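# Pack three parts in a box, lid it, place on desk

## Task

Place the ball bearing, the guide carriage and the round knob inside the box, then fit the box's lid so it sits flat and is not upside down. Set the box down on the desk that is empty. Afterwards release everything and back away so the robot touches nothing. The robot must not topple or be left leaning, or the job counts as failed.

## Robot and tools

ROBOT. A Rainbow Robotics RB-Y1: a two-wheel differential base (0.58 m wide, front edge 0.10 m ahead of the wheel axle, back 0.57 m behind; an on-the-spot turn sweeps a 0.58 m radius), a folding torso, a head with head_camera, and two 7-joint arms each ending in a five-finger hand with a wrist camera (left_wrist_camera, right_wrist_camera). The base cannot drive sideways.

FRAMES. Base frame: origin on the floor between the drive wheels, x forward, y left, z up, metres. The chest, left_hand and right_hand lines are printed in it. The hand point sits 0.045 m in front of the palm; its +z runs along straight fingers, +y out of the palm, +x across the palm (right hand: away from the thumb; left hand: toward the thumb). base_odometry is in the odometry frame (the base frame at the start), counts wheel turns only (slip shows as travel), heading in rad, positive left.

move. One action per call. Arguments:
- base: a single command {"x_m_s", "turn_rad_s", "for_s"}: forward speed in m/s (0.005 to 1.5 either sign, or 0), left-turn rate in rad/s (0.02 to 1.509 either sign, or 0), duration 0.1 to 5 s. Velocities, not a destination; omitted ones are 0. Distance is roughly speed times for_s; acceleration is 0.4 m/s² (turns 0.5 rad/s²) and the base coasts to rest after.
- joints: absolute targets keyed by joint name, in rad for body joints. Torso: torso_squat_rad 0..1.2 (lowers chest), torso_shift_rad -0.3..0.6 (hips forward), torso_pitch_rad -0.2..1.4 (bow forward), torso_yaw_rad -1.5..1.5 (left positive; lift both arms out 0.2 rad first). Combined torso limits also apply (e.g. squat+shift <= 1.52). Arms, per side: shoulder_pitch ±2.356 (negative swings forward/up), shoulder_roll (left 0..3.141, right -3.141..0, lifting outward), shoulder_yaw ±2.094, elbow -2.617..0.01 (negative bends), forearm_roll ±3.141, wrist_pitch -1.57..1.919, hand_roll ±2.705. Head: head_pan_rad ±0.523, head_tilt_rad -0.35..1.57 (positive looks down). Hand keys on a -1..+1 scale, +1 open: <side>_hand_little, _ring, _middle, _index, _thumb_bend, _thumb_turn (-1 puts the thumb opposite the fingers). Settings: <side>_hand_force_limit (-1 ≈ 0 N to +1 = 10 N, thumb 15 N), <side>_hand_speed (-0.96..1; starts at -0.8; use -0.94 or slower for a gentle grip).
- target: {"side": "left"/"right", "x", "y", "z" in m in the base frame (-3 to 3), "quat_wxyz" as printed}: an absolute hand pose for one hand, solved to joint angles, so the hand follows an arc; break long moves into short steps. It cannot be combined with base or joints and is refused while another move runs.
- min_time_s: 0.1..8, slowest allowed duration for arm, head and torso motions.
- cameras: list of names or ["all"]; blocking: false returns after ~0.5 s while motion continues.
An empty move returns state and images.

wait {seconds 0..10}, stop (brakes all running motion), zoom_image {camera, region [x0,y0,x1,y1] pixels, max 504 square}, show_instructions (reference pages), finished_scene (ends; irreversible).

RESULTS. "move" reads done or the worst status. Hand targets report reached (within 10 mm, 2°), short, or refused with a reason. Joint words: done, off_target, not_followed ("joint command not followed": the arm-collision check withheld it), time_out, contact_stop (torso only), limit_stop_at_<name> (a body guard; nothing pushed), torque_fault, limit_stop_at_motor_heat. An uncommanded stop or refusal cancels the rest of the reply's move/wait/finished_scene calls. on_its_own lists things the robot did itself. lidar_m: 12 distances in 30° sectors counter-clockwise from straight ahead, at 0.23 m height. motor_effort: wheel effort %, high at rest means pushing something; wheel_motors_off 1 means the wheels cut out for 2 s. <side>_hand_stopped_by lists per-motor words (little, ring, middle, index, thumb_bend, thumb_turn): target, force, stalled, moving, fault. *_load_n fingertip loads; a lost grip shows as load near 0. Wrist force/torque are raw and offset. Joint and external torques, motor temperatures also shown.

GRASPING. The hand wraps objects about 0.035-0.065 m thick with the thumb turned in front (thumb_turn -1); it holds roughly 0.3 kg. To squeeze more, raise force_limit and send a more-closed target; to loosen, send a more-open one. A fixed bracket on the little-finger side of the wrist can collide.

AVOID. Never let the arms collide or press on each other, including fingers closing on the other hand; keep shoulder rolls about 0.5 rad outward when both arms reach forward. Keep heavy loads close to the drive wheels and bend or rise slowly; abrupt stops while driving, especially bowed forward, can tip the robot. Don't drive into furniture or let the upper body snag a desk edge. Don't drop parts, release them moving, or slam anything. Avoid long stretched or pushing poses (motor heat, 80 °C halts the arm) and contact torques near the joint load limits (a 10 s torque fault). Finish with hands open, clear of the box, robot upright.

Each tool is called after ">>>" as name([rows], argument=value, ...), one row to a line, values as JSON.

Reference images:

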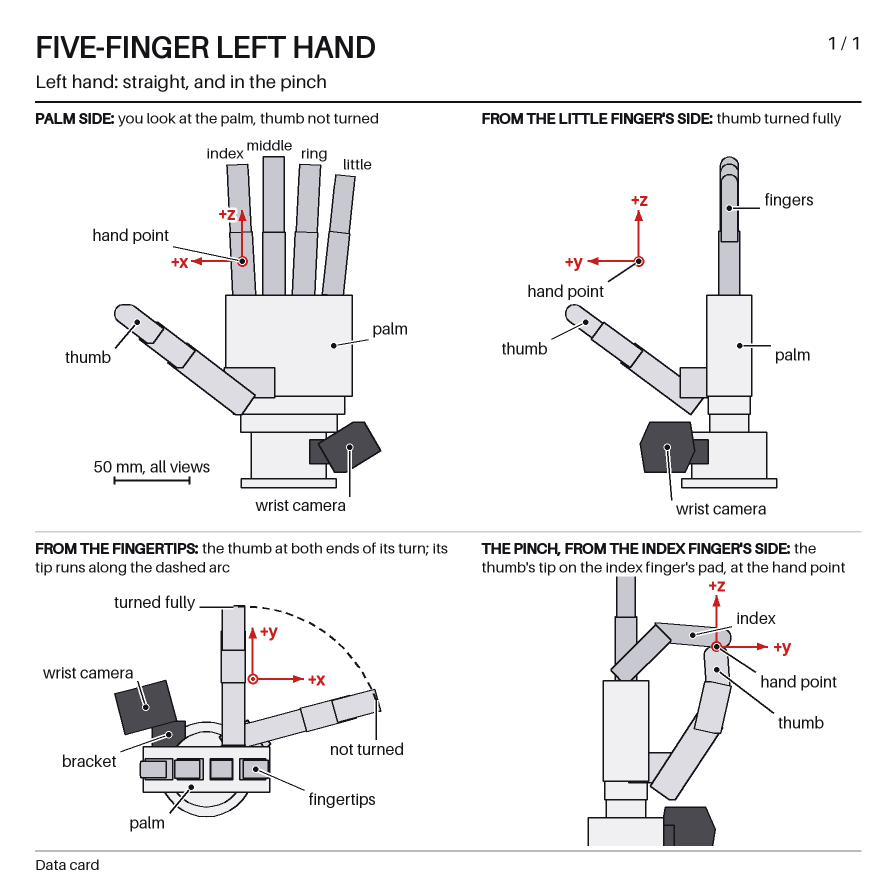

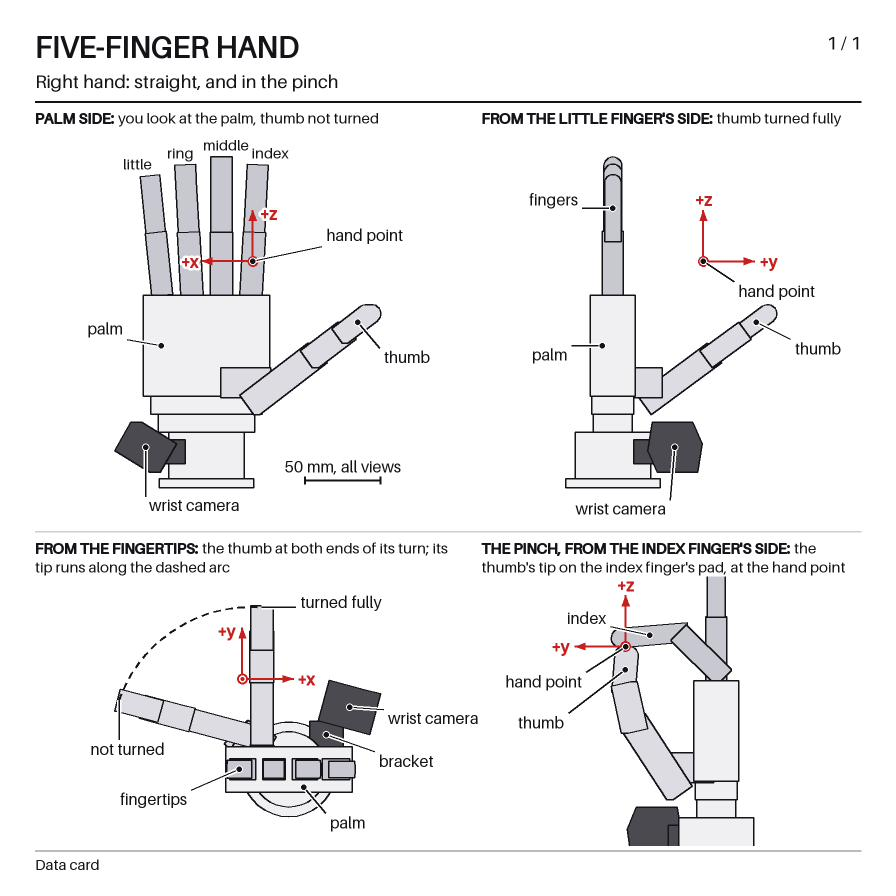

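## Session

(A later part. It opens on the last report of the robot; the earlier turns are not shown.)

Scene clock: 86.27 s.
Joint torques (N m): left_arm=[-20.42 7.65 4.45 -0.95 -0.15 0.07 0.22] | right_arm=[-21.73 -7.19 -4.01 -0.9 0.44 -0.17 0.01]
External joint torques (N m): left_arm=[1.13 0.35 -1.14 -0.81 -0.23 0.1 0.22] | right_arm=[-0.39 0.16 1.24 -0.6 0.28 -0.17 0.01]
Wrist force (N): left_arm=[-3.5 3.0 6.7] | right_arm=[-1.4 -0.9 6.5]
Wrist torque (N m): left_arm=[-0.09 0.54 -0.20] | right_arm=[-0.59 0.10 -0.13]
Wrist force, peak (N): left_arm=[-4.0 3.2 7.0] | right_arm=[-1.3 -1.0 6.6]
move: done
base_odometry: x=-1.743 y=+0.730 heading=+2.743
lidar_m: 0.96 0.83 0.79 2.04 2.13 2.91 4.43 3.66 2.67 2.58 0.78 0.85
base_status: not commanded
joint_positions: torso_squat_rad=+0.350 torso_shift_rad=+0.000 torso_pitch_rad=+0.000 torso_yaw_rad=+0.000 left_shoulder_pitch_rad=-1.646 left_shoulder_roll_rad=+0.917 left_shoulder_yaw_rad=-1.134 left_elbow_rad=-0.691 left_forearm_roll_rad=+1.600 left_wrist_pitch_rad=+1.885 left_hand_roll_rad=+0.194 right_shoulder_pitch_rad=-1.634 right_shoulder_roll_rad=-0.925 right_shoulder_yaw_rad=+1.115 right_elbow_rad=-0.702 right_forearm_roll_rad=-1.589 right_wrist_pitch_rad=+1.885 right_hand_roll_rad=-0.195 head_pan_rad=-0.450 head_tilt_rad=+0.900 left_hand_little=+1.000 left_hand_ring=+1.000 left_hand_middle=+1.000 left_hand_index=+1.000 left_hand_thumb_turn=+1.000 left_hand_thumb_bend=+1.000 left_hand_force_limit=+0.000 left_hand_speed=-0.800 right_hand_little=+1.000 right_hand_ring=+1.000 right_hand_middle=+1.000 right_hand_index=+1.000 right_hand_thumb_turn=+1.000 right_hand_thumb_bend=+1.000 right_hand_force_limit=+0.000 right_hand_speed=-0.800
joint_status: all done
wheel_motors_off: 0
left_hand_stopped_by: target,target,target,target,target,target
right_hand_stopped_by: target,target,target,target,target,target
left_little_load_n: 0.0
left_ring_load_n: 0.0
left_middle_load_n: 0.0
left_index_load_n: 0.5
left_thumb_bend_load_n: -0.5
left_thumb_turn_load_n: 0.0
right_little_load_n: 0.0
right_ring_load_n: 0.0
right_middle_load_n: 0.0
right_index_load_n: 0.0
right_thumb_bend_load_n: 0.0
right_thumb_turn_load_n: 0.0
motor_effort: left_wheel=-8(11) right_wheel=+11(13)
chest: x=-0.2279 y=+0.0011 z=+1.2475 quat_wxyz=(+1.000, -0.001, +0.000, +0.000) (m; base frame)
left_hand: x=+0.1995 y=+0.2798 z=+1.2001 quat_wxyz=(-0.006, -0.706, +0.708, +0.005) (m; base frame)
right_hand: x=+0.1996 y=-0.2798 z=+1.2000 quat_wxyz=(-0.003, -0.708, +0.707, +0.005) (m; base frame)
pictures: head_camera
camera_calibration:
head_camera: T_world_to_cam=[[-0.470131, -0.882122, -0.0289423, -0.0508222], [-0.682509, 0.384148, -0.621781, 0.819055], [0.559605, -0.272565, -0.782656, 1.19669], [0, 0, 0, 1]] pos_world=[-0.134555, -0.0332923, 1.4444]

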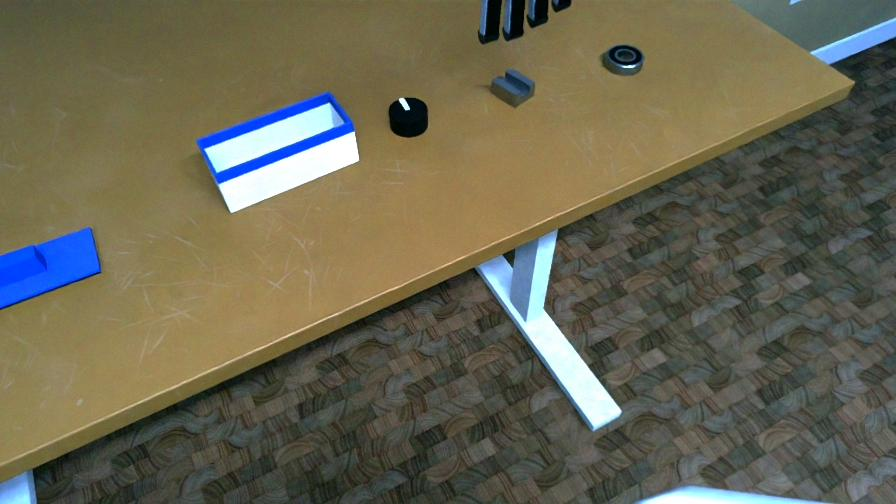

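>>> zoom_image(camera="head_camera", region=[370, 30, 670, 150])

>>> move(joints={"right_hand_thumb_turn": -1, "right_hand_thumb_bend": 0.6, "right_hand_index": 0.2, "right_hand_middle": 0.2, "right_hand_speed": -0.3})

>>> move(target={"side": "right", "x": 0.3, "y": -0.3, "z": 1.15, "quat_wxyz": [-0.462, 0.8, -0.331, 0.191]}, min_time_s=2, cameras=["all"])

Scaled by 1.680.

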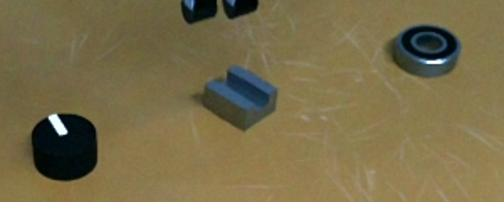

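Scene clock: 106.50 s.
Joint torques (N m): left_arm=[-20.4 7.63 4.48 -1.07 -0.17 0.01 0.28] | right_arm=[-21.33 -7.6 -3.75 -0.96 0.24 -0.46 -0.06]
External joint torques (N m): left_arm=[1.14 0.33 -1.11 -0.93 -0.26 0.04 0.28] | right_arm=[-0.01 -0.25 1.49 -0.65 0.08 -0.47 -0.06]
Wrist force (N): left_arm=[-3.6 2.6 6.7] | right_arm=[-1.3 -0.9 6.3]
Wrist torque (N m): left_arm=[-0.15 0.58 -0.19] | right_arm=[-0.57 0.07 -0.12]
Wrist force, peak (N): left_arm=[-3.7 3.0 7.1] | right_arm=[-1.4 -1.0 6.6]
move: done
base_odometry: x=-1.743 y=+0.730 heading=+2.743
lidar_m: 0.95 0.82 0.78 2.05 2.12 2.93 4.43 3.67 2.68 2.58 0.78 0.83
base_status: not commanded
joint_positions: torso_squat_rad=+0.350 torso_shift_rad=+0.000 torso_pitch_rad=+0.000 torso_yaw_rad=+0.000 left_shoulder_pitch_rad=-1.646 left_shoulder_roll_rad=+0.917 left_shoulder_yaw_rad=-1.134 left_elbow_rad=-0.691 left_forearm_roll_rad=+1.600 left_wrist_pitch_rad=+1.885 left_hand_roll_rad=+0.194 right_shoulder_pitch_rad=-1.634 right_shoulder_roll_rad=-0.925 right_shoulder_yaw_rad=+1.115 right_elbow_rad=-0.702 right_forearm_roll_rad=-1.589 right_wrist_pitch_rad=+1.885 right_hand_roll_rad=-0.195 head_pan_rad=-0.450 head_tilt_rad=+0.900 left_hand_little=+1.000 left_hand_ring=+1.000 left_hand_middle=+1.000 left_hand_index=+1.000 left_hand_thumb_turn=+1.000 left_hand_thumb_bend=+1.000 left_hand_force_limit=+0.000 left_hand_speed=-0.800 right_hand_little=+1.000 right_hand_ring=+1.000 right_hand_middle=+0.200 right_hand_index=+0.200 right_hand_thumb_turn=-1.000 right_hand_thumb_bend=+0.600 right_hand_force_limit=+0.000 right_hand_speed=-0.300
joint_status: all done
wheel_motors_off: 0
left_hand_stopped_by: target,target,target,target,target,target
right_hand_stopped_by: target,target,target,target,target,target
left_little_load_n: 0.0
left_ring_load_n: 0.0
left_middle_load_n: 0.0
left_index_load_n: 0.0
left_thumb_bend_load_n: 0.0
left_thumb_turn_load_n: 0.0
right_little_load_n: 0.0
right_ring_load_n: 0.0
right_middle_load_n: 0.0
right_index_load_n: 0.0
right_thumb_bend_load_n: 0.0
right_thumb_turn_load_n: 0.0
motor_effort: left_wheel=-10(11) right_wheel=+11(12)
chest: x=-0.2279 y=+0.0011 z=+1.2475 quat_wxyz=(+1.000, -0.001, +0.000, +0.000) (m; base frame)
left_hand: x=+0.1995 y=+0.2798 z=+1.2001 quat_wxyz=(-0.006, -0.706, +0.708, +0.005) (m; base frame)
right_hand: x=+0.1996 y=-0.2798 z=+1.2000 quat_wxyz=(-0.003, -0.708, +0.707, +0.005) (m; base frame)
pictures: none

Scene clock: 108.83 s.
Joint torques (N m): left_arm=[-20.43 7.47 4.32 -1.13 -0.11 0.12 0.24] | right_arm=[-15.76 -14.78 -11.57 -2.64 -0.53 -1.46 0.1]
External joint torques (N m): left_arm=[1.12 0.17 -1.28 -0.99 -0.2 0.16 0.24] | right_arm=[0.9 -0.27 -1.89 -1.05 0.39 -0.42 0.1]
Wrist force (N): left_arm=[-3.6 3.0 6.9] | right_arm=[-1.3 4.2 3.2]
Wrist torque (N m): left_arm=[-0.09 0.58 -0.22] | right_arm=[-0.01 0.21 0.07]
Wrist force, peak (N): left_arm=[-3.9 3.0 7.0] | right_arm=[-1.2 -0.9 6.4]
move: done
base_odometry: x=-1.743 y=+0.730 heading=+2.743
lidar_m: 0.96 0.84 0.78 2.04 2.13 2.91 4.43 3.67 2.67 2.57 0.78 0.83
base_status: not commanded
joint_positions: torso_squat_rad=+0.350 torso_shift_rad=+0.000 torso_pitch_rad=+0.000 torso_yaw_rad=+0.000 left_shoulder_pitch_rad=-1.646 left_shoulder_roll_rad=+0.917 left_shoulder_yaw_rad=-1.134 left_elbow_rad=-0.691 left_forearm_roll_rad=+1.600 left_wrist_pitch_rad=+1.885 left_hand_roll_rad=+0.194 right_shoulder_pitch_rad=-0.818 right_shoulder_roll_rad=-1.289 right_shoulder_yaw_rad=+0.548 right_elbow_rad=-1.208 right_forearm_roll_rad=-2.157 right_wrist_pitch_rad=+0.975 right_hand_roll_rad=+0.906 head_pan_rad=-0.450 head_tilt_rad=+0.900 left_hand_little=+1.000 left_hand_ring=+1.000 left_hand_middle=+1.000 left_hand_index=+1.000 left_hand_thumb_turn=+1.000 left_hand_thumb_bend=+1.000 left_hand_force_limit=+0.000 left_hand_speed=-0.800 right_hand_little=+1.000 right_hand_ring=+1.000 right_hand_middle=+0.200 right_hand_index=+0.200 right_hand_thumb_turn=-1.000 right_hand_thumb_bend=+0.600 right_hand_force_limit=+0.000 right_hand_speed=-0.300
joint_status: all done
wheel_motors_off: 0
left_hand_stopped_by: target,target,target,target,target,target
right_hand_stopped_by: target,target,target,target,target,target
left_little_load_n: 0.0
left_ring_load_n: 0.0
left_middle_load_n: 0.0
left_index_load_n: 0.0
left_thumb_bend_load_n: 0.0
left_thumb_turn_load_n: 0.0
right_little_load_n: 0.0
right_ring_load_n: 0.0
right_middle_load_n: 0.0
right_index_load_n: 0.0
right_thumb_bend_load_n: 0.0
right_thumb_turn_load_n: 0.0
motor_effort: left_wheel=-9(12) right_wheel=+11(13)
chest: x=-0.2279 y=+0.0011 z=+1.2475 quat_wxyz=(+1.000, -0.001, +0.000, +0.000) (m; base frame)
left_hand: x=+0.1995 y=+0.2798 z=+1.2001 quat_wxyz=(-0.006, -0.706, +0.708, +0.005) (m; base frame)
right_hand: x=+0.3002 y=-0.3006 z=+1.1502 quat_wxyz=(+0.459, -0.800, +0.334, -0.192) (m; base frame)
right_hand_status: reached (checked arc, planned for 2.0 s): 1 mm and 0.4 deg off.
pictures: head_camera, left_wrist_camera, right_wrist_camera
camera_calibration:
head_camera: T_world_to_cam=[[-0.470131, -0.882122, -0.0289423, -0.0508222], [-0.682509, 0.384148, -0.621781, 0.819055], [0.559605, -0.272565, -0.782656, 1.19669], [0, 0, 0, 1]] pos_world=[-0.134555, -0.0332923, 1.4444]
left_wrist_camera: T_world_to_cam=[[0.960945, -0.27333, -0.0433091, -0.0558101], [-0.206374, -0.812044, 0.545888, -0.391342], [-0.184377, -0.515631, -0.836738, 1.29989], [0, 0, 0, 1]] pos_world=[0.212536, 0.337219, 1.29888]
right_wrist_camera: T_world_to_cam=[[-0.193812, -0.479264, -0.856004, 0.903567], [-0.961576, 0.265744, 0.0689292, 0.294592], [0.194442, 0.836473, -0.512353, 0.894414], [0, 0, 0, 1]] pos_world=[0.284483, -0.393392, 1.21141]

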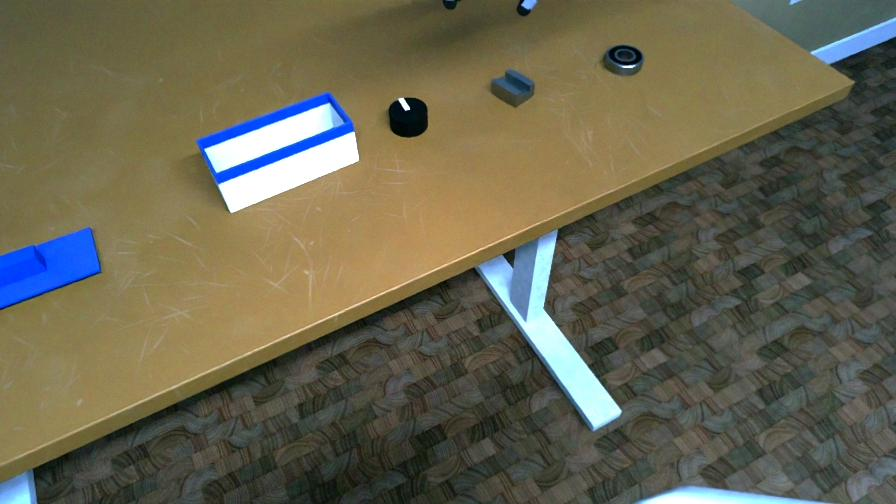

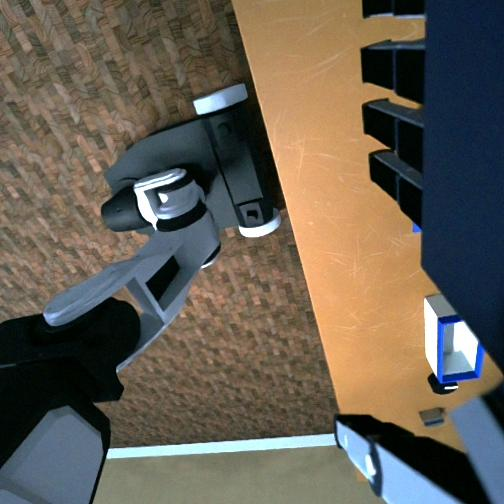

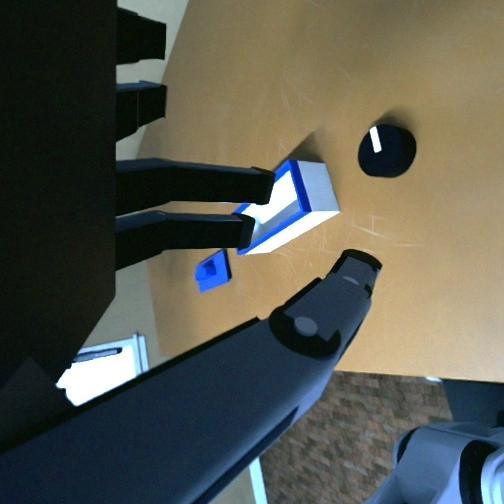

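>>> move(joints={"right_hand_thumb_bend": 0.8, "right_hand_index": 0.3, "right_hand_middle": 0.3, "head_pan_rad": -0.25, "head_tilt_rad": 0.85})

>>> move(target={"side": "right", "x": 0.376, "y": -0.238, "z": 1.06, "quat_wxyz": [-0.462, 0.8, -0.331, 0.191]}, min_time_s=2, cameras=["head_camera", "right_wrist_camera"])

Scene clock: 113.30 s.
Joint torques (N m): left_arm=[-20.51 7.65 4.53 -0.99 -0.14 0.05 0.21] | right_arm=[-14.87 -15.68 -11.23 -2.61 -0.72 -1.42 -0.03]
External joint torques (N m): left_arm=[1.04 0.35 -1.06 -0.85 -0.23 0.08 0.21] | right_arm=[1.78 -1.16 -1.55 -1.02 0.2 -0.38 -0.03]
Wrist force (N): left_arm=[-3.9 2.8 6.6] | right_arm=[-1.3 4.5 3.3]
Wrist torque (N m): left_arm=[-0.12 0.62 -0.21] | right_arm=[0.02 0.21 0.08]
Wrist force, peak (N): left_arm=[-3.3 3.1 7.3] | right_arm=[-1.6 4.4 3.5]
move: done
base_odometry: x=-1.743 y=+0.730 heading=+2.743
lidar_m: 0.96 0.83 0.77 2.04 2.13 2.92 4.43 3.66 2.69 2.58 0.79 0.83
base_status: not commanded
joint_positions: torso_squat_rad=+0.350 torso_shift_rad=+0.000 torso_pitch_rad=+0.000 torso_yaw_rad=+0.000 left_shoulder_pitch_rad=-1.646 left_shoulder_roll_rad=+0.917 left_shoulder_yaw_rad=-1.134 left_elbow_rad=-0.691 left_forearm_roll_rad=+1.600 left_wrist_pitch_rad=+1.885 left_hand_roll_rad=+0.194 right_shoulder_pitch_rad=-0.818 right_shoulder_roll_rad=-1.289 right_shoulder_yaw_rad=+0.548 right_elbow_rad=-1.208 right_forearm_roll_rad=-2.157 right_wrist_pitch_rad=+0.975 right_hand_roll_rad=+0.906 head_pan_rad=-0.250 head_tilt_rad=+0.850 left_hand_little=+1.000 left_hand_ring=+1.000 left_hand_middle=+1.000 left_hand_index=+1.000 left_hand_thumb_turn=+1.000 left_hand_thumb_bend=+1.000 left_hand_force_limit=+0.000 left_hand_speed=-0.800 right_hand_little=+1.000 right_hand_ring=+1.000 right_hand_middle=+0.300 right_hand_index=+0.300 right_hand_thumb_turn=-1.000 right_hand_thumb_bend=+0.800 right_hand_force_limit=+0.000 right_hand_speed=-0.300
joint_status: all done
wheel_motors_off: 0
left_hand_stopped_by: target,target,target,target,target,target
right_hand_stopped_by: target,target,target,target,target,target
left_little_load_n: 0.0
left_ring_load_n: 0.0
left_middle_load_n: 0.0
left_index_load_n: 0.0
left_thumb_bend_load_n: 0.0
left_thumb_turn_load_n: 0.0
right_little_load_n: 0.0
right_ring_load_n: 0.0
right_middle_load_n: 0.0
right_index_load_n: 0.0
right_thumb_bend_load_n: 0.0
right_thumb_turn_load_n: 0.0
motor_effort: left_wheel=-9(10) right_wheel=+11(13)
chest: x=-0.2279 y=+0.0011 z=+1.2475 quat_wxyz=(+1.000, -0.001, +0.000, +0.000) (m; base frame)
left_hand: x=+0.1995 y=+0.2798 z=+1.2001 quat_wxyz=(-0.006, -0.706, +0.708, +0.005) (m; base frame)
right_hand: x=+0.3002 y=-0.3006 z=+1.1502 quat_wxyz=(+0.459, -0.800, +0.334, -0.192) (m; base frame)
pictures: none

Scene clock: 115.63 s.
Joint torques (N m): left_arm=[-20.43 7.59 4.36 -0.9 -0.18 0.11 0.28] | right_arm=[-23.16 -10.62 -4.65 -2.89 -0.7 -1.12 0.27]
External joint torques (N m): left_arm=[1.12 0.29 -1.24 -0.76 -0.27 0.15 0.28] | right_arm=[-1.98 1.52 2.15 0.76 0.36 -0.38 0.26]
Wrist force (N): left_arm=[-3.9 3.1 6.7] | right_arm=[-1.3 4.4 3.5]
Wrist torque (N m): left_arm=[-0.08 0.63 -0.25] | right_arm=[0.03 0.19 0.08]
Wrist force, peak (N): left_arm=[-3.4 3.2 7.2] | right_arm=[-1.2 4.6 3.6]
move: done
base_odometry: x=-1.743 y=+0.730 heading=+2.743
lidar_m: 0.96 0.85 0.78 2.05 2.13 2.92 4.43 3.67 2.68 2.58 0.79 0.83
base_status: not commanded
joint_positions: torso_squat_rad=+0.350 torso_shift_rad=+0.000 torso_pitch_rad=+0.000 torso_yaw_rad=+0.000 left_shoulder_pitch_rad=-1.646 left_shoulder_roll_rad=+0.917 left_shoulder_yaw_rad=-1.134 left_elbow_rad=-0.691 left_forearm_roll_rad=+1.600 left_wrist_pitch_rad=+1.885 left_hand_roll_rad=+0.194 right_shoulder_pitch_rad=-0.996 right_shoulder_roll_rad=-0.872 right_shoulder_yaw_rad=+0.638 right_elbow_rad=-0.731 right_forearm_roll_rad=-2.050 right_wrist_pitch_rad=+0.934 right_hand_roll_rad=+1.128 head_pan_rad=-0.250 head_tilt_rad=+0.850 left_hand_little=+1.000 left_hand_ring=+1.000 left_hand_middle=+1.000 left_hand_index=+1.000 left_hand_thumb_turn=+1.000 left_hand_thumb_bend=+1.000 left_hand_force_limit=+0.000 left_hand_speed=-0.800 right_hand_little=+1.000 right_hand_ring=+1.000 right_hand_middle=+0.300 right_hand_index=+0.300 right_hand_thumb_turn=-1.000 right_hand_thumb_bend=+0.800 right_hand_force_limit=+0.000 right_hand_speed=-0.300
joint_status: all done
wheel_motors_off: 0
left_hand_stopped_by: target,target,target,target,target,target
right_hand_stopped_by: target,target,target,target,target,target
left_little_load_n: 0.0
left_ring_load_n: 0.0
left_middle_load_n: 0.0
left_index_load_n: 0.0
left_thumb_bend_load_n: 0.0
left_thumb_turn_load_n: 0.0
right_little_load_n: 0.0
right_ring_load_n: 0.0
right_middle_load_n: 0.0
right_index_load_n: 0.0
right_thumb_bend_load_n: 0.0
right_thumb_turn_load_n: 0.0
motor_effort: left_wheel=-8(11) right_wheel=+12(13)
chest: x=-0.2279 y=+0.0011 z=+1.2475 quat_wxyz=(+1.000, -0.001, +0.000, +0.000) (m; base frame)
left_hand: x=+0.1995 y=+0.2798 z=+1.2001 quat_wxyz=(-0.006, -0.706, +0.708, +0.005) (m; base frame)
right_hand: x=+0.3757 y=-0.2380 z=+1.0598 quat_wxyz=(+0.462, -0.800, +0.332, -0.192) (m; base frame)
right_hand_status: reached (checked arc, planned for 2.0 s): 0 mm and 0.1 deg off.
pictures: head_camera, right_wrist_camera
camera_calibration:
head_camera: T_world_to_cam=[[-0.284059, -0.95831, -0.0308553, -0.00959025], [-0.714364, 0.232995, -0.659847, 0.867838], [0.639527, -0.165394, -0.750766, 1.16683], [0, 0, 0, 1]] pos_world=[-0.128994, -0.0184054, 1.44836]
right_wrist_camera: T_world_to_cam=[[-0.18895, -0.476804, -0.858461, 0.872108], [-0.963004, 0.261033, 0.0669784, 0.358228], [0.192151, 0.839357, -0.508486, 0.778458], [0, 0, 0, 1]] pos_world=[0.360179, -0.331088, 1.12051]

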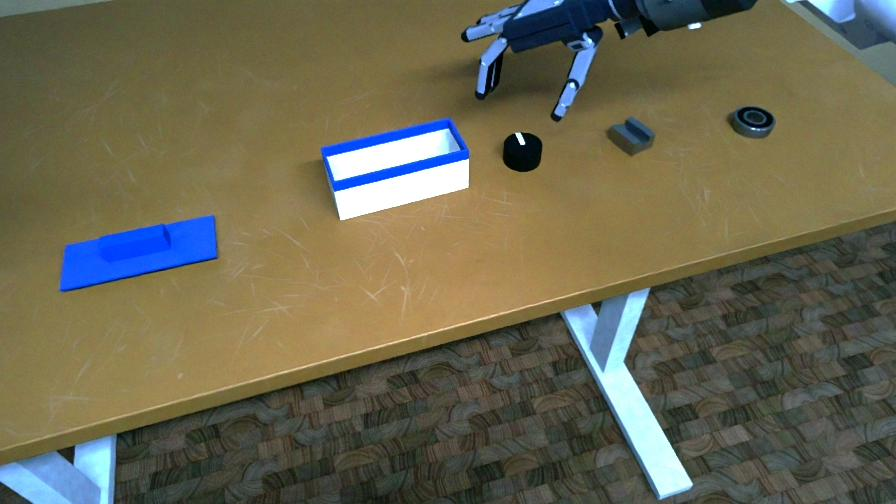

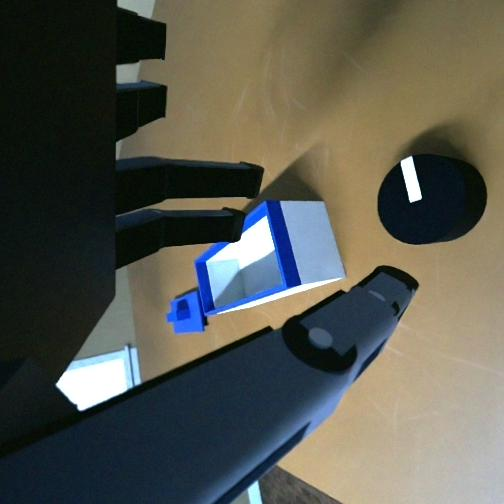

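>>> move(target={"side": "right", "x": 0.39, "y": -0.247, "z": 1.02, "quat_wxyz": [-0.462, 0.8, -0.331, 0.191]}, min_time_s=1.5, cameras=["head_camera", "right_wrist_camera"])

>>> zoom_image(camera="head_camera", region=[400, 40, 650, 220])

Scene clock: 132.50 s.
Joint torques (N m): left_arm=[-20.58 7.33 4.37 -0.83 -0.24 -0.01 0.24] | right_arm=[-24.18 -10.63 -5.37 -3.67 -1.37 -0.19 0]
External joint torques (N m): left_arm=[0.97 0.04 -1.22 -0.69 -0.33 0.02 0.24] | right_arm=[-1.94 0.64 -1.96 0.64 -0.1 0.08 -0.01]
Wrist force (N): left_arm=[-3.5 3.0 6.8] | right_arm=[-1.2 4.8 3.3]
Wrist torque (N m): left_arm=[-0.09 0.56 -0.20] | right_arm=[0.08 0.12 0.11]
Wrist force, peak (N): left_arm=[-3.8 3.1 6.9] | right_arm=[-1.5 4.9 3.6]
move: done
base_odometry: x=-1.743 y=+0.730 heading=+2.743
lidar_m: 0.96 0.83 0.80 2.04 2.11 2.92 4.43 3.66 2.68 2.58 0.79 0.83
base_status: not commanded
joint_positions: torso_squat_rad=+0.350 torso_shift_rad=+0.000 torso_pitch_rad=+0.000 torso_yaw_rad=+0.000 left_shoulder_pitch_rad=-1.646 left_shoulder_roll_rad=+0.917 left_shoulder_yaw_rad=-1.134 left_elbow_rad=-0.691 left_forearm_roll_rad=+1.600 left_wrist_pitch_rad=+1.885 left_hand_roll_rad=+0.194 right_shoulder_pitch_rad=-1.110 right_shoulder_roll_rad=-0.690 right_shoulder_yaw_rad=+0.594 right_elbow_rad=-0.267 right_forearm_roll_rad=-2.095 right_wrist_pitch_rad=+1.014 right_hand_roll_rad=+1.439 head_pan_rad=-0.250 head_tilt_rad=+0.850 left_hand_little=+1.000 left_hand_ring=+1.000 left_hand_middle=+1.000 left_hand_index=+1.000 left_hand_thumb_turn=+1.000 left_hand_thumb_bend=+1.000 left_hand_force_limit=+0.000 left_hand_speed=-0.800 right_hand_little=+1.000 right_hand_ring=+1.000 right_hand_middle=+0.300 right_hand_index=+0.300 right_hand_thumb_turn=-1.000 right_hand_thumb_bend=+0.800 right_hand_force_limit=+0.000 right_hand_speed=-0.300
joint_status: all done
wheel_motors_off: 0
left_hand_stopped_by: target,target,target,target,target,target
right_hand_stopped_by: target,target,target,target,target,target
left_little_load_n: 0.0
left_ring_load_n: 0.0
left_middle_load_n: 0.0
left_index_load_n: 0.0
left_thumb_bend_load_n: 0.0
left_thumb_turn_load_n: 0.0
right_little_load_n: 0.0
right_ring_load_n: 0.0
right_middle_load_n: 0.0
right_index_load_n: 0.0
right_thumb_bend_load_n: 0.0
right_thumb_turn_load_n: 0.0
motor_effort: left_wheel=-8(12) right_wheel=+12(13)
chest: x=-0.2279 y=+0.0011 z=+1.2475 quat_wxyz=(+1.000, -0.001, +0.000, +0.000) (m; base frame)
left_hand: x=+0.1995 y=+0.2798 z=+1.2001 quat_wxyz=(-0.006, -0.706, +0.708, +0.005) (m; base frame)
right_hand: x=+0.3893 y=-0.2470 z=+1.0196 quat_wxyz=(+0.458, -0.798, +0.335, -0.203) (m; base frame)
right_hand_status: reached (checked arc, as near as the solve gets, planned for 1.5 s): 1 mm and 1.5 deg off.
pictures: head_camera, right_wrist_camera
camera_calibration:
head_camera: T_world_to_cam=[[-0.284059, -0.95831, -0.0308553, -0.00959025], [-0.714364, 0.232995, -0.659847, 0.867838], [0.639527, -0.165394, -0.750766, 1.16683], [0, 0, 0, 1]] pos_world=[-0.128994, -0.0184054, 1.44836]
right_wrist_camera: T_world_to_cam=[[-0.186454, -0.482543, -0.855797, 0.830836], [-0.958902, 0.279007, 0.0515986, 0.394921], [0.213875, 0.830246, -0.514733, 0.758722], [0, 0, 0, 1]] pos_world=[0.371331, -0.339197, 1.08119]

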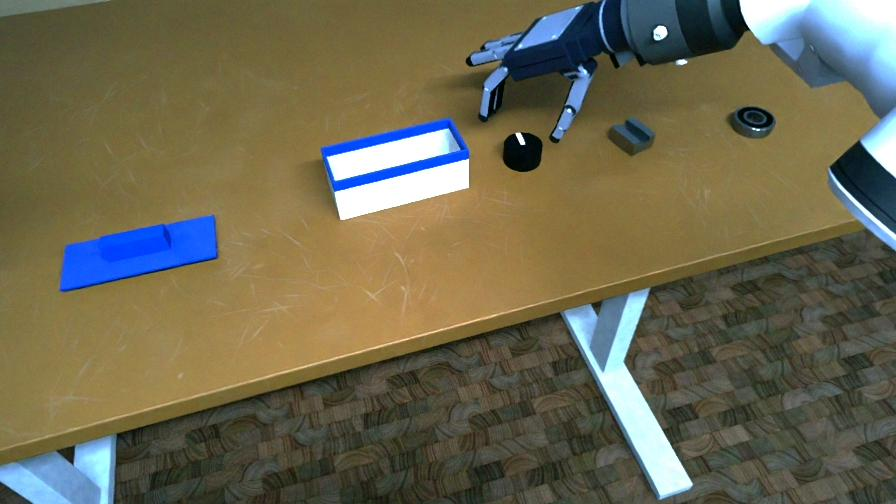

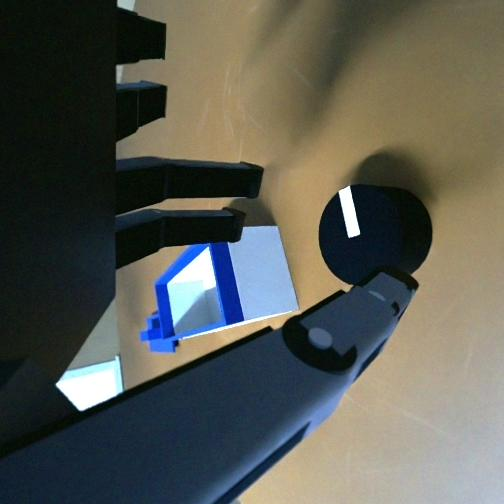

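Scaled by 2.016.

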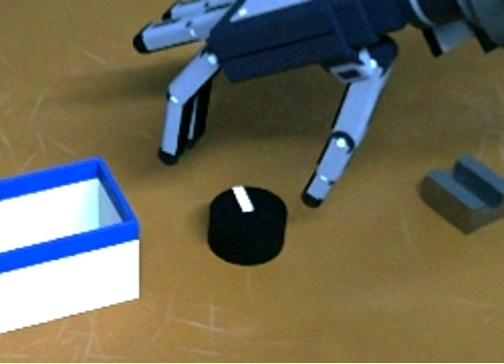

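>>> move(target={"side": "right", "x": 0.3, "y": -0.3, "z": 1.17, "quat_wxyz": [-0.462, 0.8, -0.331, 0.191]}, min_time_s=1.5)

>>> move(joints={"torso_pitch_rad": 0.25, "head_tilt_rad": 0.75, "head_pan_rad": -0.2}, min_time_s=1.5, cameras=["head_camera"])

Scene clock: 137.57 s.
Joint torques (N m): left_arm=[-20.34 7.89 4.41 -0.98 -0.24 0.04 0.32] | right_arm=[-15.32 -14.73 -11.39 -2.61 -0.96 -1.24 0.03]
External joint torques (N m): left_arm=[1.21 0.59 -1.18 -0.84 -0.33 0.07 0.32] | right_arm=[1.5 -0.44 -1.91 -0.88 -0.01 -0.17 0.03]
Wrist force (N): left_arm=[-3.8 2.9 6.9] | right_arm=[-1.3 4.4 3.4]
Wrist torque (N m): left_arm=[-0.11 0.60 -0.23] | right_arm=[-0.01 0.20 0.00]
Wrist force, peak (N): left_arm=[-3.9 3.3 7.0] | right_arm=[-1.3 5.0 3.7]
move: done
base_odometry: x=-1.743 y=+0.730 heading=+2.743
lidar_m: 0.96 0.83 0.79 2.05 2.13 2.92 4.42 3.66 2.68 2.57 0.78 0.83
base_status: not commanded
joint_positions: torso_squat_rad=+0.350 torso_shift_rad=+0.000 torso_pitch_rad=+0.000 torso_yaw_rad=+0.000 left_shoulder_pitch_rad=-1.646 left_shoulder_roll_rad=+0.917 left_shoulder_yaw_rad=-1.134 left_elbow_rad=-0.691 left_forearm_roll_rad=+1.600 left_wrist_pitch_rad=+1.885 left_hand_roll_rad=+0.194 right_shoulder_pitch_rad=-0.854 right_shoulder_roll_rad=-1.285 right_shoulder_yaw_rad=+0.518 right_elbow_rad=-1.184 right_forearm_roll_rad=-2.137 right_wrist_pitch_rad=+1.033 right_hand_roll_rad=+0.881 head_pan_rad=-0.250 head_tilt_rad=+0.850 left_hand_little=+1.000 left_hand_ring=+1.000 left_hand_middle=+1.000 left_hand_index=+1.000 left_hand_thumb_turn=+1.000 left_hand_thumb_bend=+1.000 left_hand_force_limit=+0.000 left_hand_speed=-0.800 right_hand_little=+1.000 right_hand_ring=+1.000 right_hand_middle=+0.300 right_hand_index=+0.300 right_hand_thumb_turn=-1.000 right_hand_thumb_bend=+0.800 right_hand_force_limit=+0.000 right_hand_speed=-0.300
joint_status: all done
wheel_motors_off: 0
left_hand_stopped_by: target,target,target,target,target,target
right_hand_stopped_by: target,target,target,target,target,target
left_little_load_n: 0.0
left_ring_load_n: 0.0
left_middle_load_n: 0.0
left_index_load_n: 0.0
left_thumb_bend_load_n: 0.0
left_thumb_turn_load_n: 0.0
right_little_load_n: 0.0
right_ring_load_n: 0.0
right_middle_load_n: 0.0
right_index_load_n: 0.0
right_thumb_bend_load_n: 0.0
right_thumb_turn_load_n: 0.0
motor_effort: left_wheel=-9(11) right_wheel=+13(13)
chest: x=-0.2279 y=+0.0011 z=+1.2475 quat_wxyz=(+1.000, -0.001, +0.000, +0.000) (m; base frame)
left_hand: x=+0.1995 y=+0.2798 z=+1.2001 quat_wxyz=(-0.006, -0.706, +0.708, +0.005) (m; base frame)
right_hand: x=+0.2997 y=-0.2995 z=+1.1699 quat_wxyz=(+0.463, -0.801, +0.330, -0.188) (m; base frame)
right_hand_status: reached (checked arc, planned for 1.5 s): 1 mm and 0.4 deg off.
pictures: none

Scene clock: 139.37 s.
Joint torques (N m): left_arm=[-20.41 9.09 4.61 -1 -0.11 0.53 0.23] | right_arm=[-14.18 -16.57 -10.85 -2.67 -1.15 -0.86 0.09]
External joint torques (N m): left_arm=[1.05 0.08 -1.01 -0.76 -0.29 0.09 0.23] | right_arm=[0.7 -0.2 -1.48 -0.92 -0.17 -0.19 0.09]
Wrist force (N): left_arm=[-3.6 1.7 6.5] | right_arm=[-0.4 3.6 3.8]
Wrist torque (N m): left_arm=[-0.16 0.58 -0.17] | right_arm=[-0.09 0.10 0.03]
Wrist force, peak (N): left_arm=[-3.6 3.1 6.9] | right_arm=[-0.3 4.1 4.2]
move: done
base_odometry: x=-1.743 y=+0.730 heading=+2.743
lidar_m: 0.95 0.83 0.78 2.05 2.13 2.91 4.42 3.66 2.68 2.58 0.79 0.84
base_status: not commanded
joint_positions: torso_squat_rad=+0.350 torso_shift_rad=+0.000 torso_pitch_rad=+0.250 torso_yaw_rad=+0.000 left_shoulder_pitch_rad=-1.646 left_shoulder_roll_rad=+0.917 left_shoulder_yaw_rad=-1.134 left_elbow_rad=-0.691 left_forearm_roll_rad=+1.600 left_wrist_pitch_rad=+1.885 left_hand_roll_rad=+0.194 right_shoulder_pitch_rad=-0.854 right_shoulder_roll_rad=-1.285 right_shoulder_yaw_rad=+0.518 right_elbow_rad=-1.184 right_forearm_roll_rad=-2.137 right_wrist_pitch_rad=+1.033 right_hand_roll_rad=+0.881 head_pan_rad=-0.200 head_tilt_rad=+0.750 left_hand_little=+1.000 left_hand_ring=+1.000 left_hand_middle=+1.000 left_hand_index=+1.000 left_hand_thumb_turn=+1.000 left_hand_thumb_bend=+1.000 left_hand_force_limit=+0.000 left_hand_speed=-0.800 right_hand_little=+1.000 right_hand_ring=+1.000 right_hand_middle=+0.300 right_hand_index=+0.300 right_hand_thumb_turn=-1.000 right_hand_thumb_bend=+0.800 right_hand_force_limit=+0.000 right_hand_speed=-0.300
joint_status: all done
wheel_motors_off: 0
left_hand_stopped_by: target,target,target,target,target,target
right_hand_stopped_by: target,target,target,target,target,target
left_little_load_n: 0.0
left_ring_load_n: 0.0
left_middle_load_n: 0.0
left_index_load_n: 0.0
left_thumb_bend_load_n: 0.0
left_thumb_turn_load_n: 0.0
right_little_load_n: 0.0
right_ring_load_n: 0.0
right_middle_load_n: 0.0
right_index_load_n: 0.0
right_thumb_bend_load_n: 0.5
right_thumb_turn_load_n: 0.0
motor_effort: left_wheel=-9(10) right_wheel=+11(13)
chest: x=-0.1513 y=+0.0011 z=+1.2379 quat_wxyz=(+0.992, -0.001, +0.125, +0.000) (m; base frame)
left_hand: x=+0.2511 y=+0.2797 z=+1.0862 quat_wxyz=(-0.094, -0.700, +0.702, +0.093) (m; base frame)
right_hand: x=+0.3406 y=-0.2997 z=+1.0321 quat_wxyz=(+0.418, -0.818, +0.385, -0.087) (m; base frame)
pictures: head_camera
camera_calibration:
head_camera: T_world_to_cam=[[-0.234044, -0.971926, 0.0241593, -0.0490991], [-0.817464, 0.183276, -0.546043, 0.772827], [0.526286, -0.147548, -0.837408, 1.18506], [0, 0, 0, 1]] pos_world=[-0.0034116, -0.0145091, 1.41556]

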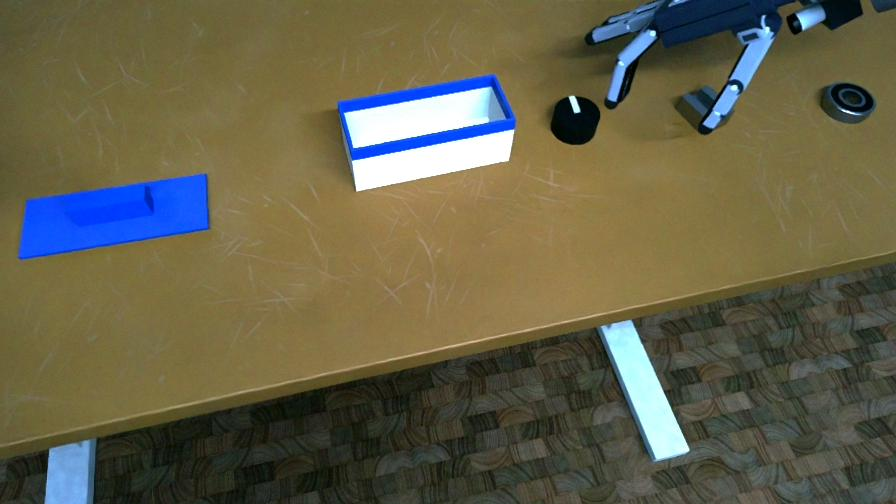

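>>> move(target={"side": "right", "x": 0.36, "y": -0.28, "z": 1.1, "quat_wxyz": [-0.462, 0.8, -0.331, 0.191]}, min_time_s=1.5)

>>> move(target={"side": "right", "x": 0.393, "y": -0.247, "z": 1.02, "quat_wxyz": [-0.462, 0.8, -0.331, 0.191]}, min_time_s=1.5, cameras=["head_camera", "right_wrist_camera"])

>>> zoom_image(camera="head_camera", region=[480, 0, 730, 180])

Scene clock: 143.63 s.
Joint torques (N m): left_arm=[-20.26 9.14 4.5 -1.01 -0.08 0.61 0.36] | right_arm=[-11.98 -17.31 -12.38 -1.93 -0.94 -1.68 0.38]
External joint torques (N m): left_arm=[1.2 0.13 -1.12 -0.77 -0.26 0.17 0.36] | right_arm=[1.27 -0.85 -1.77 -0.87 -0.2 -0.61 0.37]
Wrist force (N): left_arm=[-3.5 1.6 6.3] | right_arm=[-1.6 4.3 3.3]
Wrist torque (N m): left_arm=[-0.17 0.56 -0.16] | right_arm=[-0.01 0.28 0.05]
Wrist force, peak (N): left_arm=[-3.6 1.5 6.9] | right_arm=[-1.6 4.4 3.4]
move: done
base_odometry: x=-1.743 y=+0.730 heading=+2.743
lidar_m: 0.96 0.84 0.79 2.04 2.13 2.92 4.42 3.65 2.68 2.58 0.80 0.82
base_status: not commanded
joint_positions: torso_squat_rad=+0.350 torso_shift_rad=+0.000 torso_pitch_rad=+0.250 torso_yaw_rad=+0.000 left_shoulder_pitch_rad=-1.646 left_shoulder_roll_rad=+0.917 left_shoulder_yaw_rad=-1.134 left_elbow_rad=-0.691 left_forearm_roll_rad=+1.600 left_wrist_pitch_rad=+1.885 left_hand_roll_rad=+0.194 right_shoulder_pitch_rad=-0.701 right_shoulder_roll_rad=-1.427 right_shoulder_yaw_rad=+0.374 right_elbow_rad=-1.490 right_forearm_roll_rad=-2.197 right_wrist_pitch_rad=+0.783 right_hand_roll_rad=+0.890 head_pan_rad=-0.200 head_tilt_rad=+0.750 left_hand_little=+1.000 left_hand_ring=+1.000 left_hand_middle=+1.000 left_hand_index=+1.000 left_hand_thumb_turn=+1.000 left_hand_thumb_bend=+1.000 left_hand_force_limit=+0.000 left_hand_speed=-0.800 right_hand_little=+1.000 right_hand_ring=+1.000 right_hand_middle=+0.300 right_hand_index=+0.300 right_hand_thumb_turn=-1.000 right_hand_thumb_bend=+0.800 right_hand_force_limit=+0.000 right_hand_speed=-0.300
joint_status: all done
wheel_motors_off: 0
left_hand_stopped_by: target,target,target,target,target,target
right_hand_stopped_by: target,target,target,target,target,target
left_little_load_n: 0.0
left_ring_load_n: 0.0
left_middle_load_n: 0.0
left_index_load_n: 0.0
left_thumb_bend_load_n: 0.0
left_thumb_turn_load_n: 0.0
right_little_load_n: 0.0
right_ring_load_n: 0.0
right_middle_load_n: 0.0
right_index_load_n: 0.0
right_thumb_bend_load_n: 0.0
right_thumb_turn_load_n: -0.5
motor_effort: left_wheel=-9(11) right_wheel=+11(12)
chest: x=-0.1514 y=+0.0011 z=+1.2379 quat_wxyz=(+0.992, -0.001, +0.125, +0.000) (m; base frame)
left_hand: x=+0.2511 y=+0.2797 z=+1.0862 quat_wxyz=(-0.094, -0.700, +0.702, +0.093) (m; base frame)
right_hand: x=+0.3599 y=-0.2798 z=+1.0998 quat_wxyz=(+0.462, -0.800, +0.331, -0.190) (m; base frame)
right_hand_status: reached (checked arc, planned for 1.5 s): 0 mm and 0.1 deg off.
pictures: none

Scene clock: 145.47 s.
Joint torques (N m): left_arm=[-20.26 9.45 4.61 -0.88 -0.06 0.52 0.31] | right_arm=[-17.57 -13.42 -7.89 -1.8 -0.54 -1.65 0.17]
External joint torques (N m): left_arm=[1.2 0.44 -1.02 -0.64 -0.24 0.08 0.31] | right_arm=[-2.2 1.67 2.01 0.9 0.19 -0.68 0.17]
Wrist force (N): left_arm=[-3.3 1.4 6.6] | right_arm=[-1.0 4.2 3.3]
Wrist torque (N m): left_arm=[-0.21 0.54 -0.15] | right_arm=[0.00 0.14 0.06]
Wrist force, peak (N): left_arm=[-3.9 1.5 6.6] | right_arm=[-1.1 4.7 3.2]
move: done
base_odometry: x=-1.743 y=+0.730 heading=+2.743
lidar_m: 0.95 0.84 0.78 2.04 2.13 2.91 4.44 3.66 2.68 2.58 0.79 0.84
base_status: not commanded
joint_positions: torso_squat_rad=+0.350 torso_shift_rad=+0.000 torso_pitch_rad=+0.250 torso_yaw_rad=+0.000 left_shoulder_pitch_rad=-1.646 left_shoulder_roll_rad=+0.917 left_shoulder_yaw_rad=-1.134 left_elbow_rad=-0.691 left_forearm_roll_rad=+1.600 left_wrist_pitch_rad=+1.885 left_hand_roll_rad=+0.194 right_shoulder_pitch_rad=-0.789 right_shoulder_roll_rad=-1.186 right_shoulder_yaw_rad=+0.499 right_elbow_rad=-1.333 right_forearm_roll_rad=-2.063 right_wrist_pitch_rad=+0.714 right_hand_roll_rad=+0.963 head_pan_rad=-0.200 head_tilt_rad=+0.750 left_hand_little=+1.000 left_hand_ring=+1.000 left_hand_middle=+1.000 left_hand_index=+1.000 left_hand_thumb_turn=+1.000 left_hand_thumb_bend=+1.000 left_hand_force_limit=+0.000 left_hand_speed=-0.800 right_hand_little=+1.000 right_hand_ring=+1.000 right_hand_middle=+0.300 right_hand_index=+0.300 right_hand_thumb_turn=-1.000 right_hand_thumb_bend=+0.800 right_hand_force_limit=+0.000 right_hand_speed=-0.300
joint_status: all done
wheel_motors_off: 0
left_hand_stopped_by: target,target,target,target,target,target
right_hand_stopped_by: target,target,target,target,target,target
left_little_load_n: 0.0
left_ring_load_n: 0.0
left_middle_load_n: 0.0
left_index_load_n: 0.0
left_thumb_bend_load_n: 0.0
left_thumb_turn_load_n: 0.0
right_little_load_n: 0.0
right_ring_load_n: 0.0
right_middle_load_n: 0.0
right_index_load_n: 0.0
right_thumb_bend_load_n: 0.0
right_thumb_turn_load_n: 0.0
motor_effort: left_wheel=-8(11) right_wheel=+11(13)
chest: x=-0.1514 y=+0.0011 z=+1.2379 quat_wxyz=(+0.992, -0.001, +0.125, +0.000) (m; base frame)
left_hand: x=+0.2511 y=+0.2797 z=+1.0862 quat_wxyz=(-0.094, -0.700, +0.702, +0.093) (m; base frame)
right_hand: x=+0.3926 y=-0.2469 z=+1.0198 quat_wxyz=(+0.462, -0.800, +0.332, -0.191) (m; base frame)
right_hand_status: reached (checked arc, planned for 1.5 s): 0 mm and 0.1 deg off.
pictures: head_camera, right_wrist_camera
camera_calibration:
head_camera: T_world_to_cam=[[-0.234044, -0.971926, 0.0241593, -0.0490991], [-0.817464, 0.183276, -0.546043, 0.772827], [0.526286, -0.147548, -0.837408, 1.18506], [0, 0, 0, 1]] pos_world=[-0.0034116, -0.0145091, 1.41556]
right_wrist_camera: T_world_to_cam=[[-0.189153, -0.477072, -0.858267, 0.8366], [-0.963023, 0.260897, 0.067219, 0.379296], [0.191851, 0.839246, -0.508782, 0.762768], [0, 0, 0, 1]] pos_world=[0.377178, -0.339989, 1.08061]

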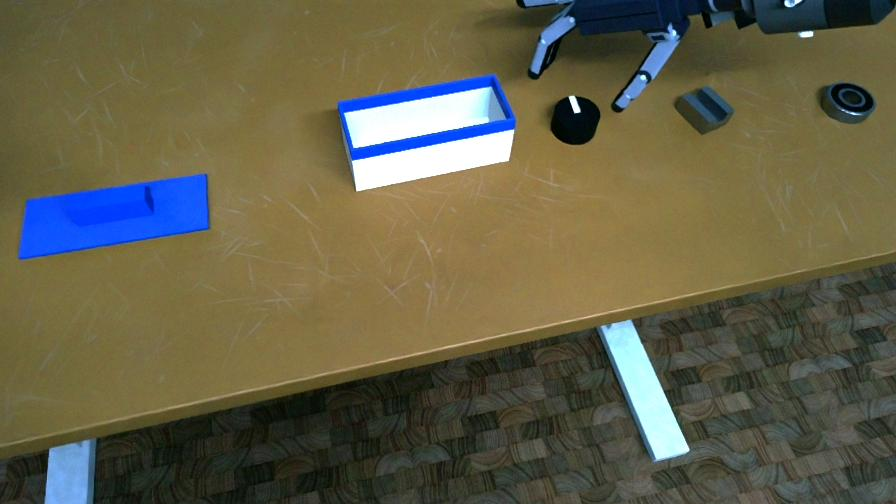

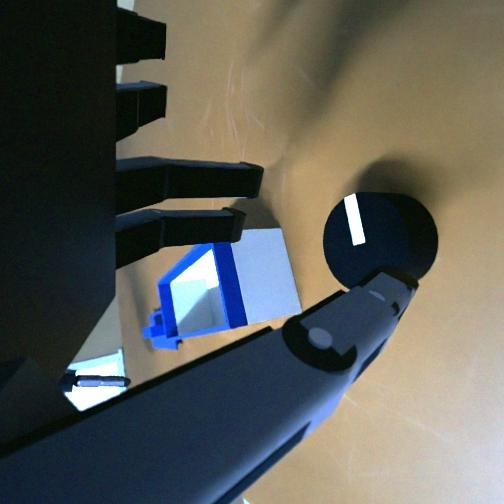

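Scaled by 2.016.

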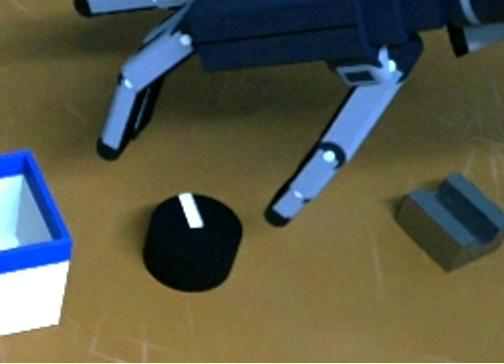

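>>> move(target={"side": "right", "x": 0.393, "y": -0.248, "z": 0.982, "quat_wxyz": [-0.462, 0.8, -0.331, 0.191]}, min_time_s=1.2, cameras=["head_camera", "right_wrist_camera"])

>>> zoom_image(camera="head_camera", region=[480, 0, 730, 180])

Scene clock: 152.63 s.
Joint torques (N m): left_arm=[-20.52 9.37 4.59 -0.93 -0.16 0.63 0.28] | right_arm=[-14.58 -13.38 -10.85 -2.41 -0.97 -1.38 0.19]
External joint torques (N m): left_arm=[0.94 0.36 -1.04 -0.69 -0.34 0.19 0.28] | right_arm=[0.85 1.54 -1.47 0.81 -0.18 -0.57 0.18]
Wrist force (N): left_arm=[-3.5 1.5 6.5] | right_arm=[-1.0 4.3 3.4]
Wrist torque (N m): left_arm=[-0.22 0.55 -0.16] | right_arm=[0.02 0.13 0.07]
Wrist force, peak (N): left_arm=[-3.8 1.7 6.6] | right_arm=[-1.0 4.4 3.6]
move: done
base_odometry: x=-1.743 y=+0.730 heading=+2.743
lidar_m: 0.96 0.84 0.79 2.04 2.14 2.91 4.42 3.67 2.67 2.57 0.78 0.83
base_status: not commanded
joint_positions: torso_squat_rad=+0.350 torso_shift_rad=+0.000 torso_pitch_rad=+0.250 torso_yaw_rad=+0.000 left_shoulder_pitch_rad=-1.646 left_shoulder_roll_rad=+0.917 left_shoulder_yaw_rad=-1.134 left_elbow_rad=-0.691 left_forearm_roll_rad=+1.600 left_wrist_pitch_rad=+1.885 left_hand_roll_rad=+0.194 right_shoulder_pitch_rad=-0.759 right_shoulder_roll_rad=-1.107 right_shoulder_yaw_rad=+0.499 right_elbow_rad=-1.254 right_forearm_roll_rad=-2.077 right_wrist_pitch_rad=+0.706 right_hand_roll_rad=+1.075 head_pan_rad=-0.200 head_tilt_rad=+0.750 left_hand_little=+1.000 left_hand_ring=+1.000 left_hand_middle=+1.000 left_hand_index=+1.000 left_hand_thumb_turn=+1.000 left_hand_thumb_bend=+1.000 left_hand_force_limit=+0.000 left_hand_speed=-0.800 right_hand_little=+1.000 right_hand_ring=+1.000 right_hand_middle=+0.300 right_hand_index=+0.300 right_hand_thumb_turn=-1.000 right_hand_thumb_bend=+0.800 right_hand_force_limit=+0.000 right_hand_speed=-0.300
joint_status: all done
wheel_motors_off: 0
left_hand_stopped_by: target,target,target,target,target,target
right_hand_stopped_by: target,target,target,target,target,target
left_little_load_n: 0.0
left_ring_load_n: 0.0
left_middle_load_n: 0.0
left_index_load_n: 0.0
left_thumb_bend_load_n: 0.0
left_thumb_turn_load_n: 0.0
right_little_load_n: 0.0
right_ring_load_n: 0.0
right_middle_load_n: 0.0
right_index_load_n: 0.0
right_thumb_bend_load_n: 0.0
right_thumb_turn_load_n: 0.0
motor_effort: left_wheel=-9(11) right_wheel=+11(12)
chest: x=-0.1514 y=+0.0011 z=+1.2379 quat_wxyz=(+0.992, -0.001, +0.125, +0.000) (m; base frame)
left_hand: x=+0.2511 y=+0.2797 z=+1.0862 quat_wxyz=(-0.094, -0.700, +0.702, +0.093) (m; base frame)
right_hand: x=+0.3927 y=-0.2478 z=+0.9819 quat_wxyz=(+0.462, -0.800, +0.331, -0.191) (m; base frame)
right_hand_status: reached (checked arc, planned for 1.2 s): 0 mm and 0.1 deg off.
pictures: head_camera, right_wrist_camera
camera_calibration:
head_camera: T_world_to_cam=[[-0.234044, -0.971926, 0.0241593, -0.0490991], [-0.817464, 0.183276, -0.546043, 0.772827], [0.526286, -0.147548, -0.837408, 1.18506], [0, 0, 0, 1]] pos_world=[-0.0034116, -0.0145091, 1.41556]
right_wrist_camera: T_world_to_cam=[[-0.18887, -0.477596, -0.858039, 0.803241], [-0.9632, 0.260262, 0.0671528, 0.382182], [0.191243, 0.839146, -0.509176, 0.74486], [0, 0, 0, 1]] pos_world=[0.377377, -0.34089, 1.04281]

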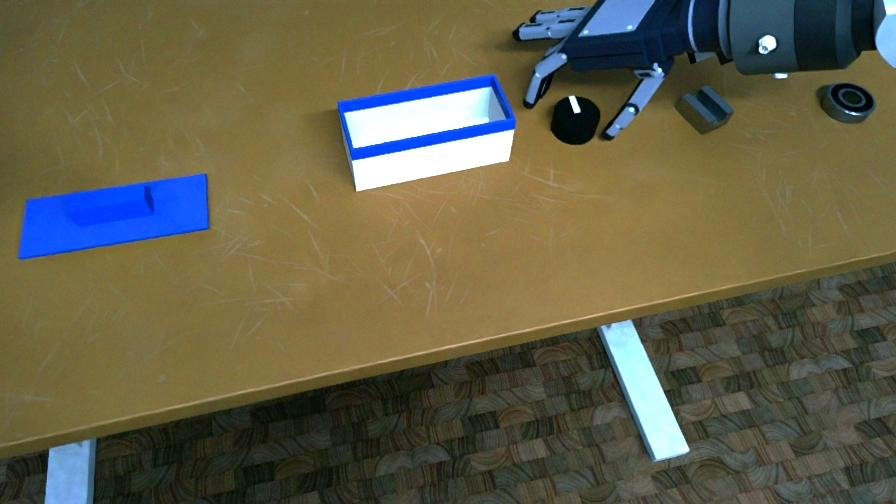

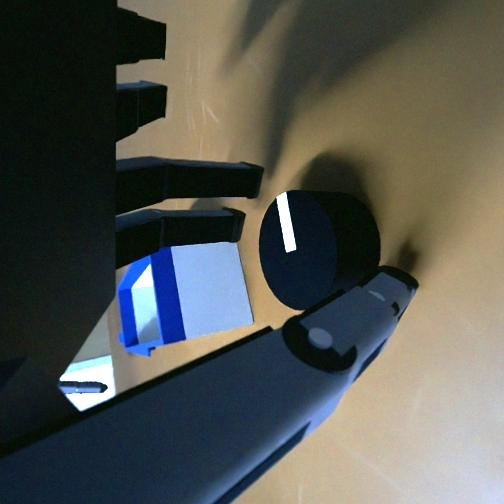

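Scaled by 2.016.

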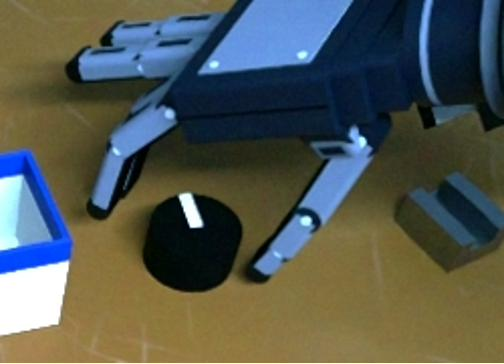

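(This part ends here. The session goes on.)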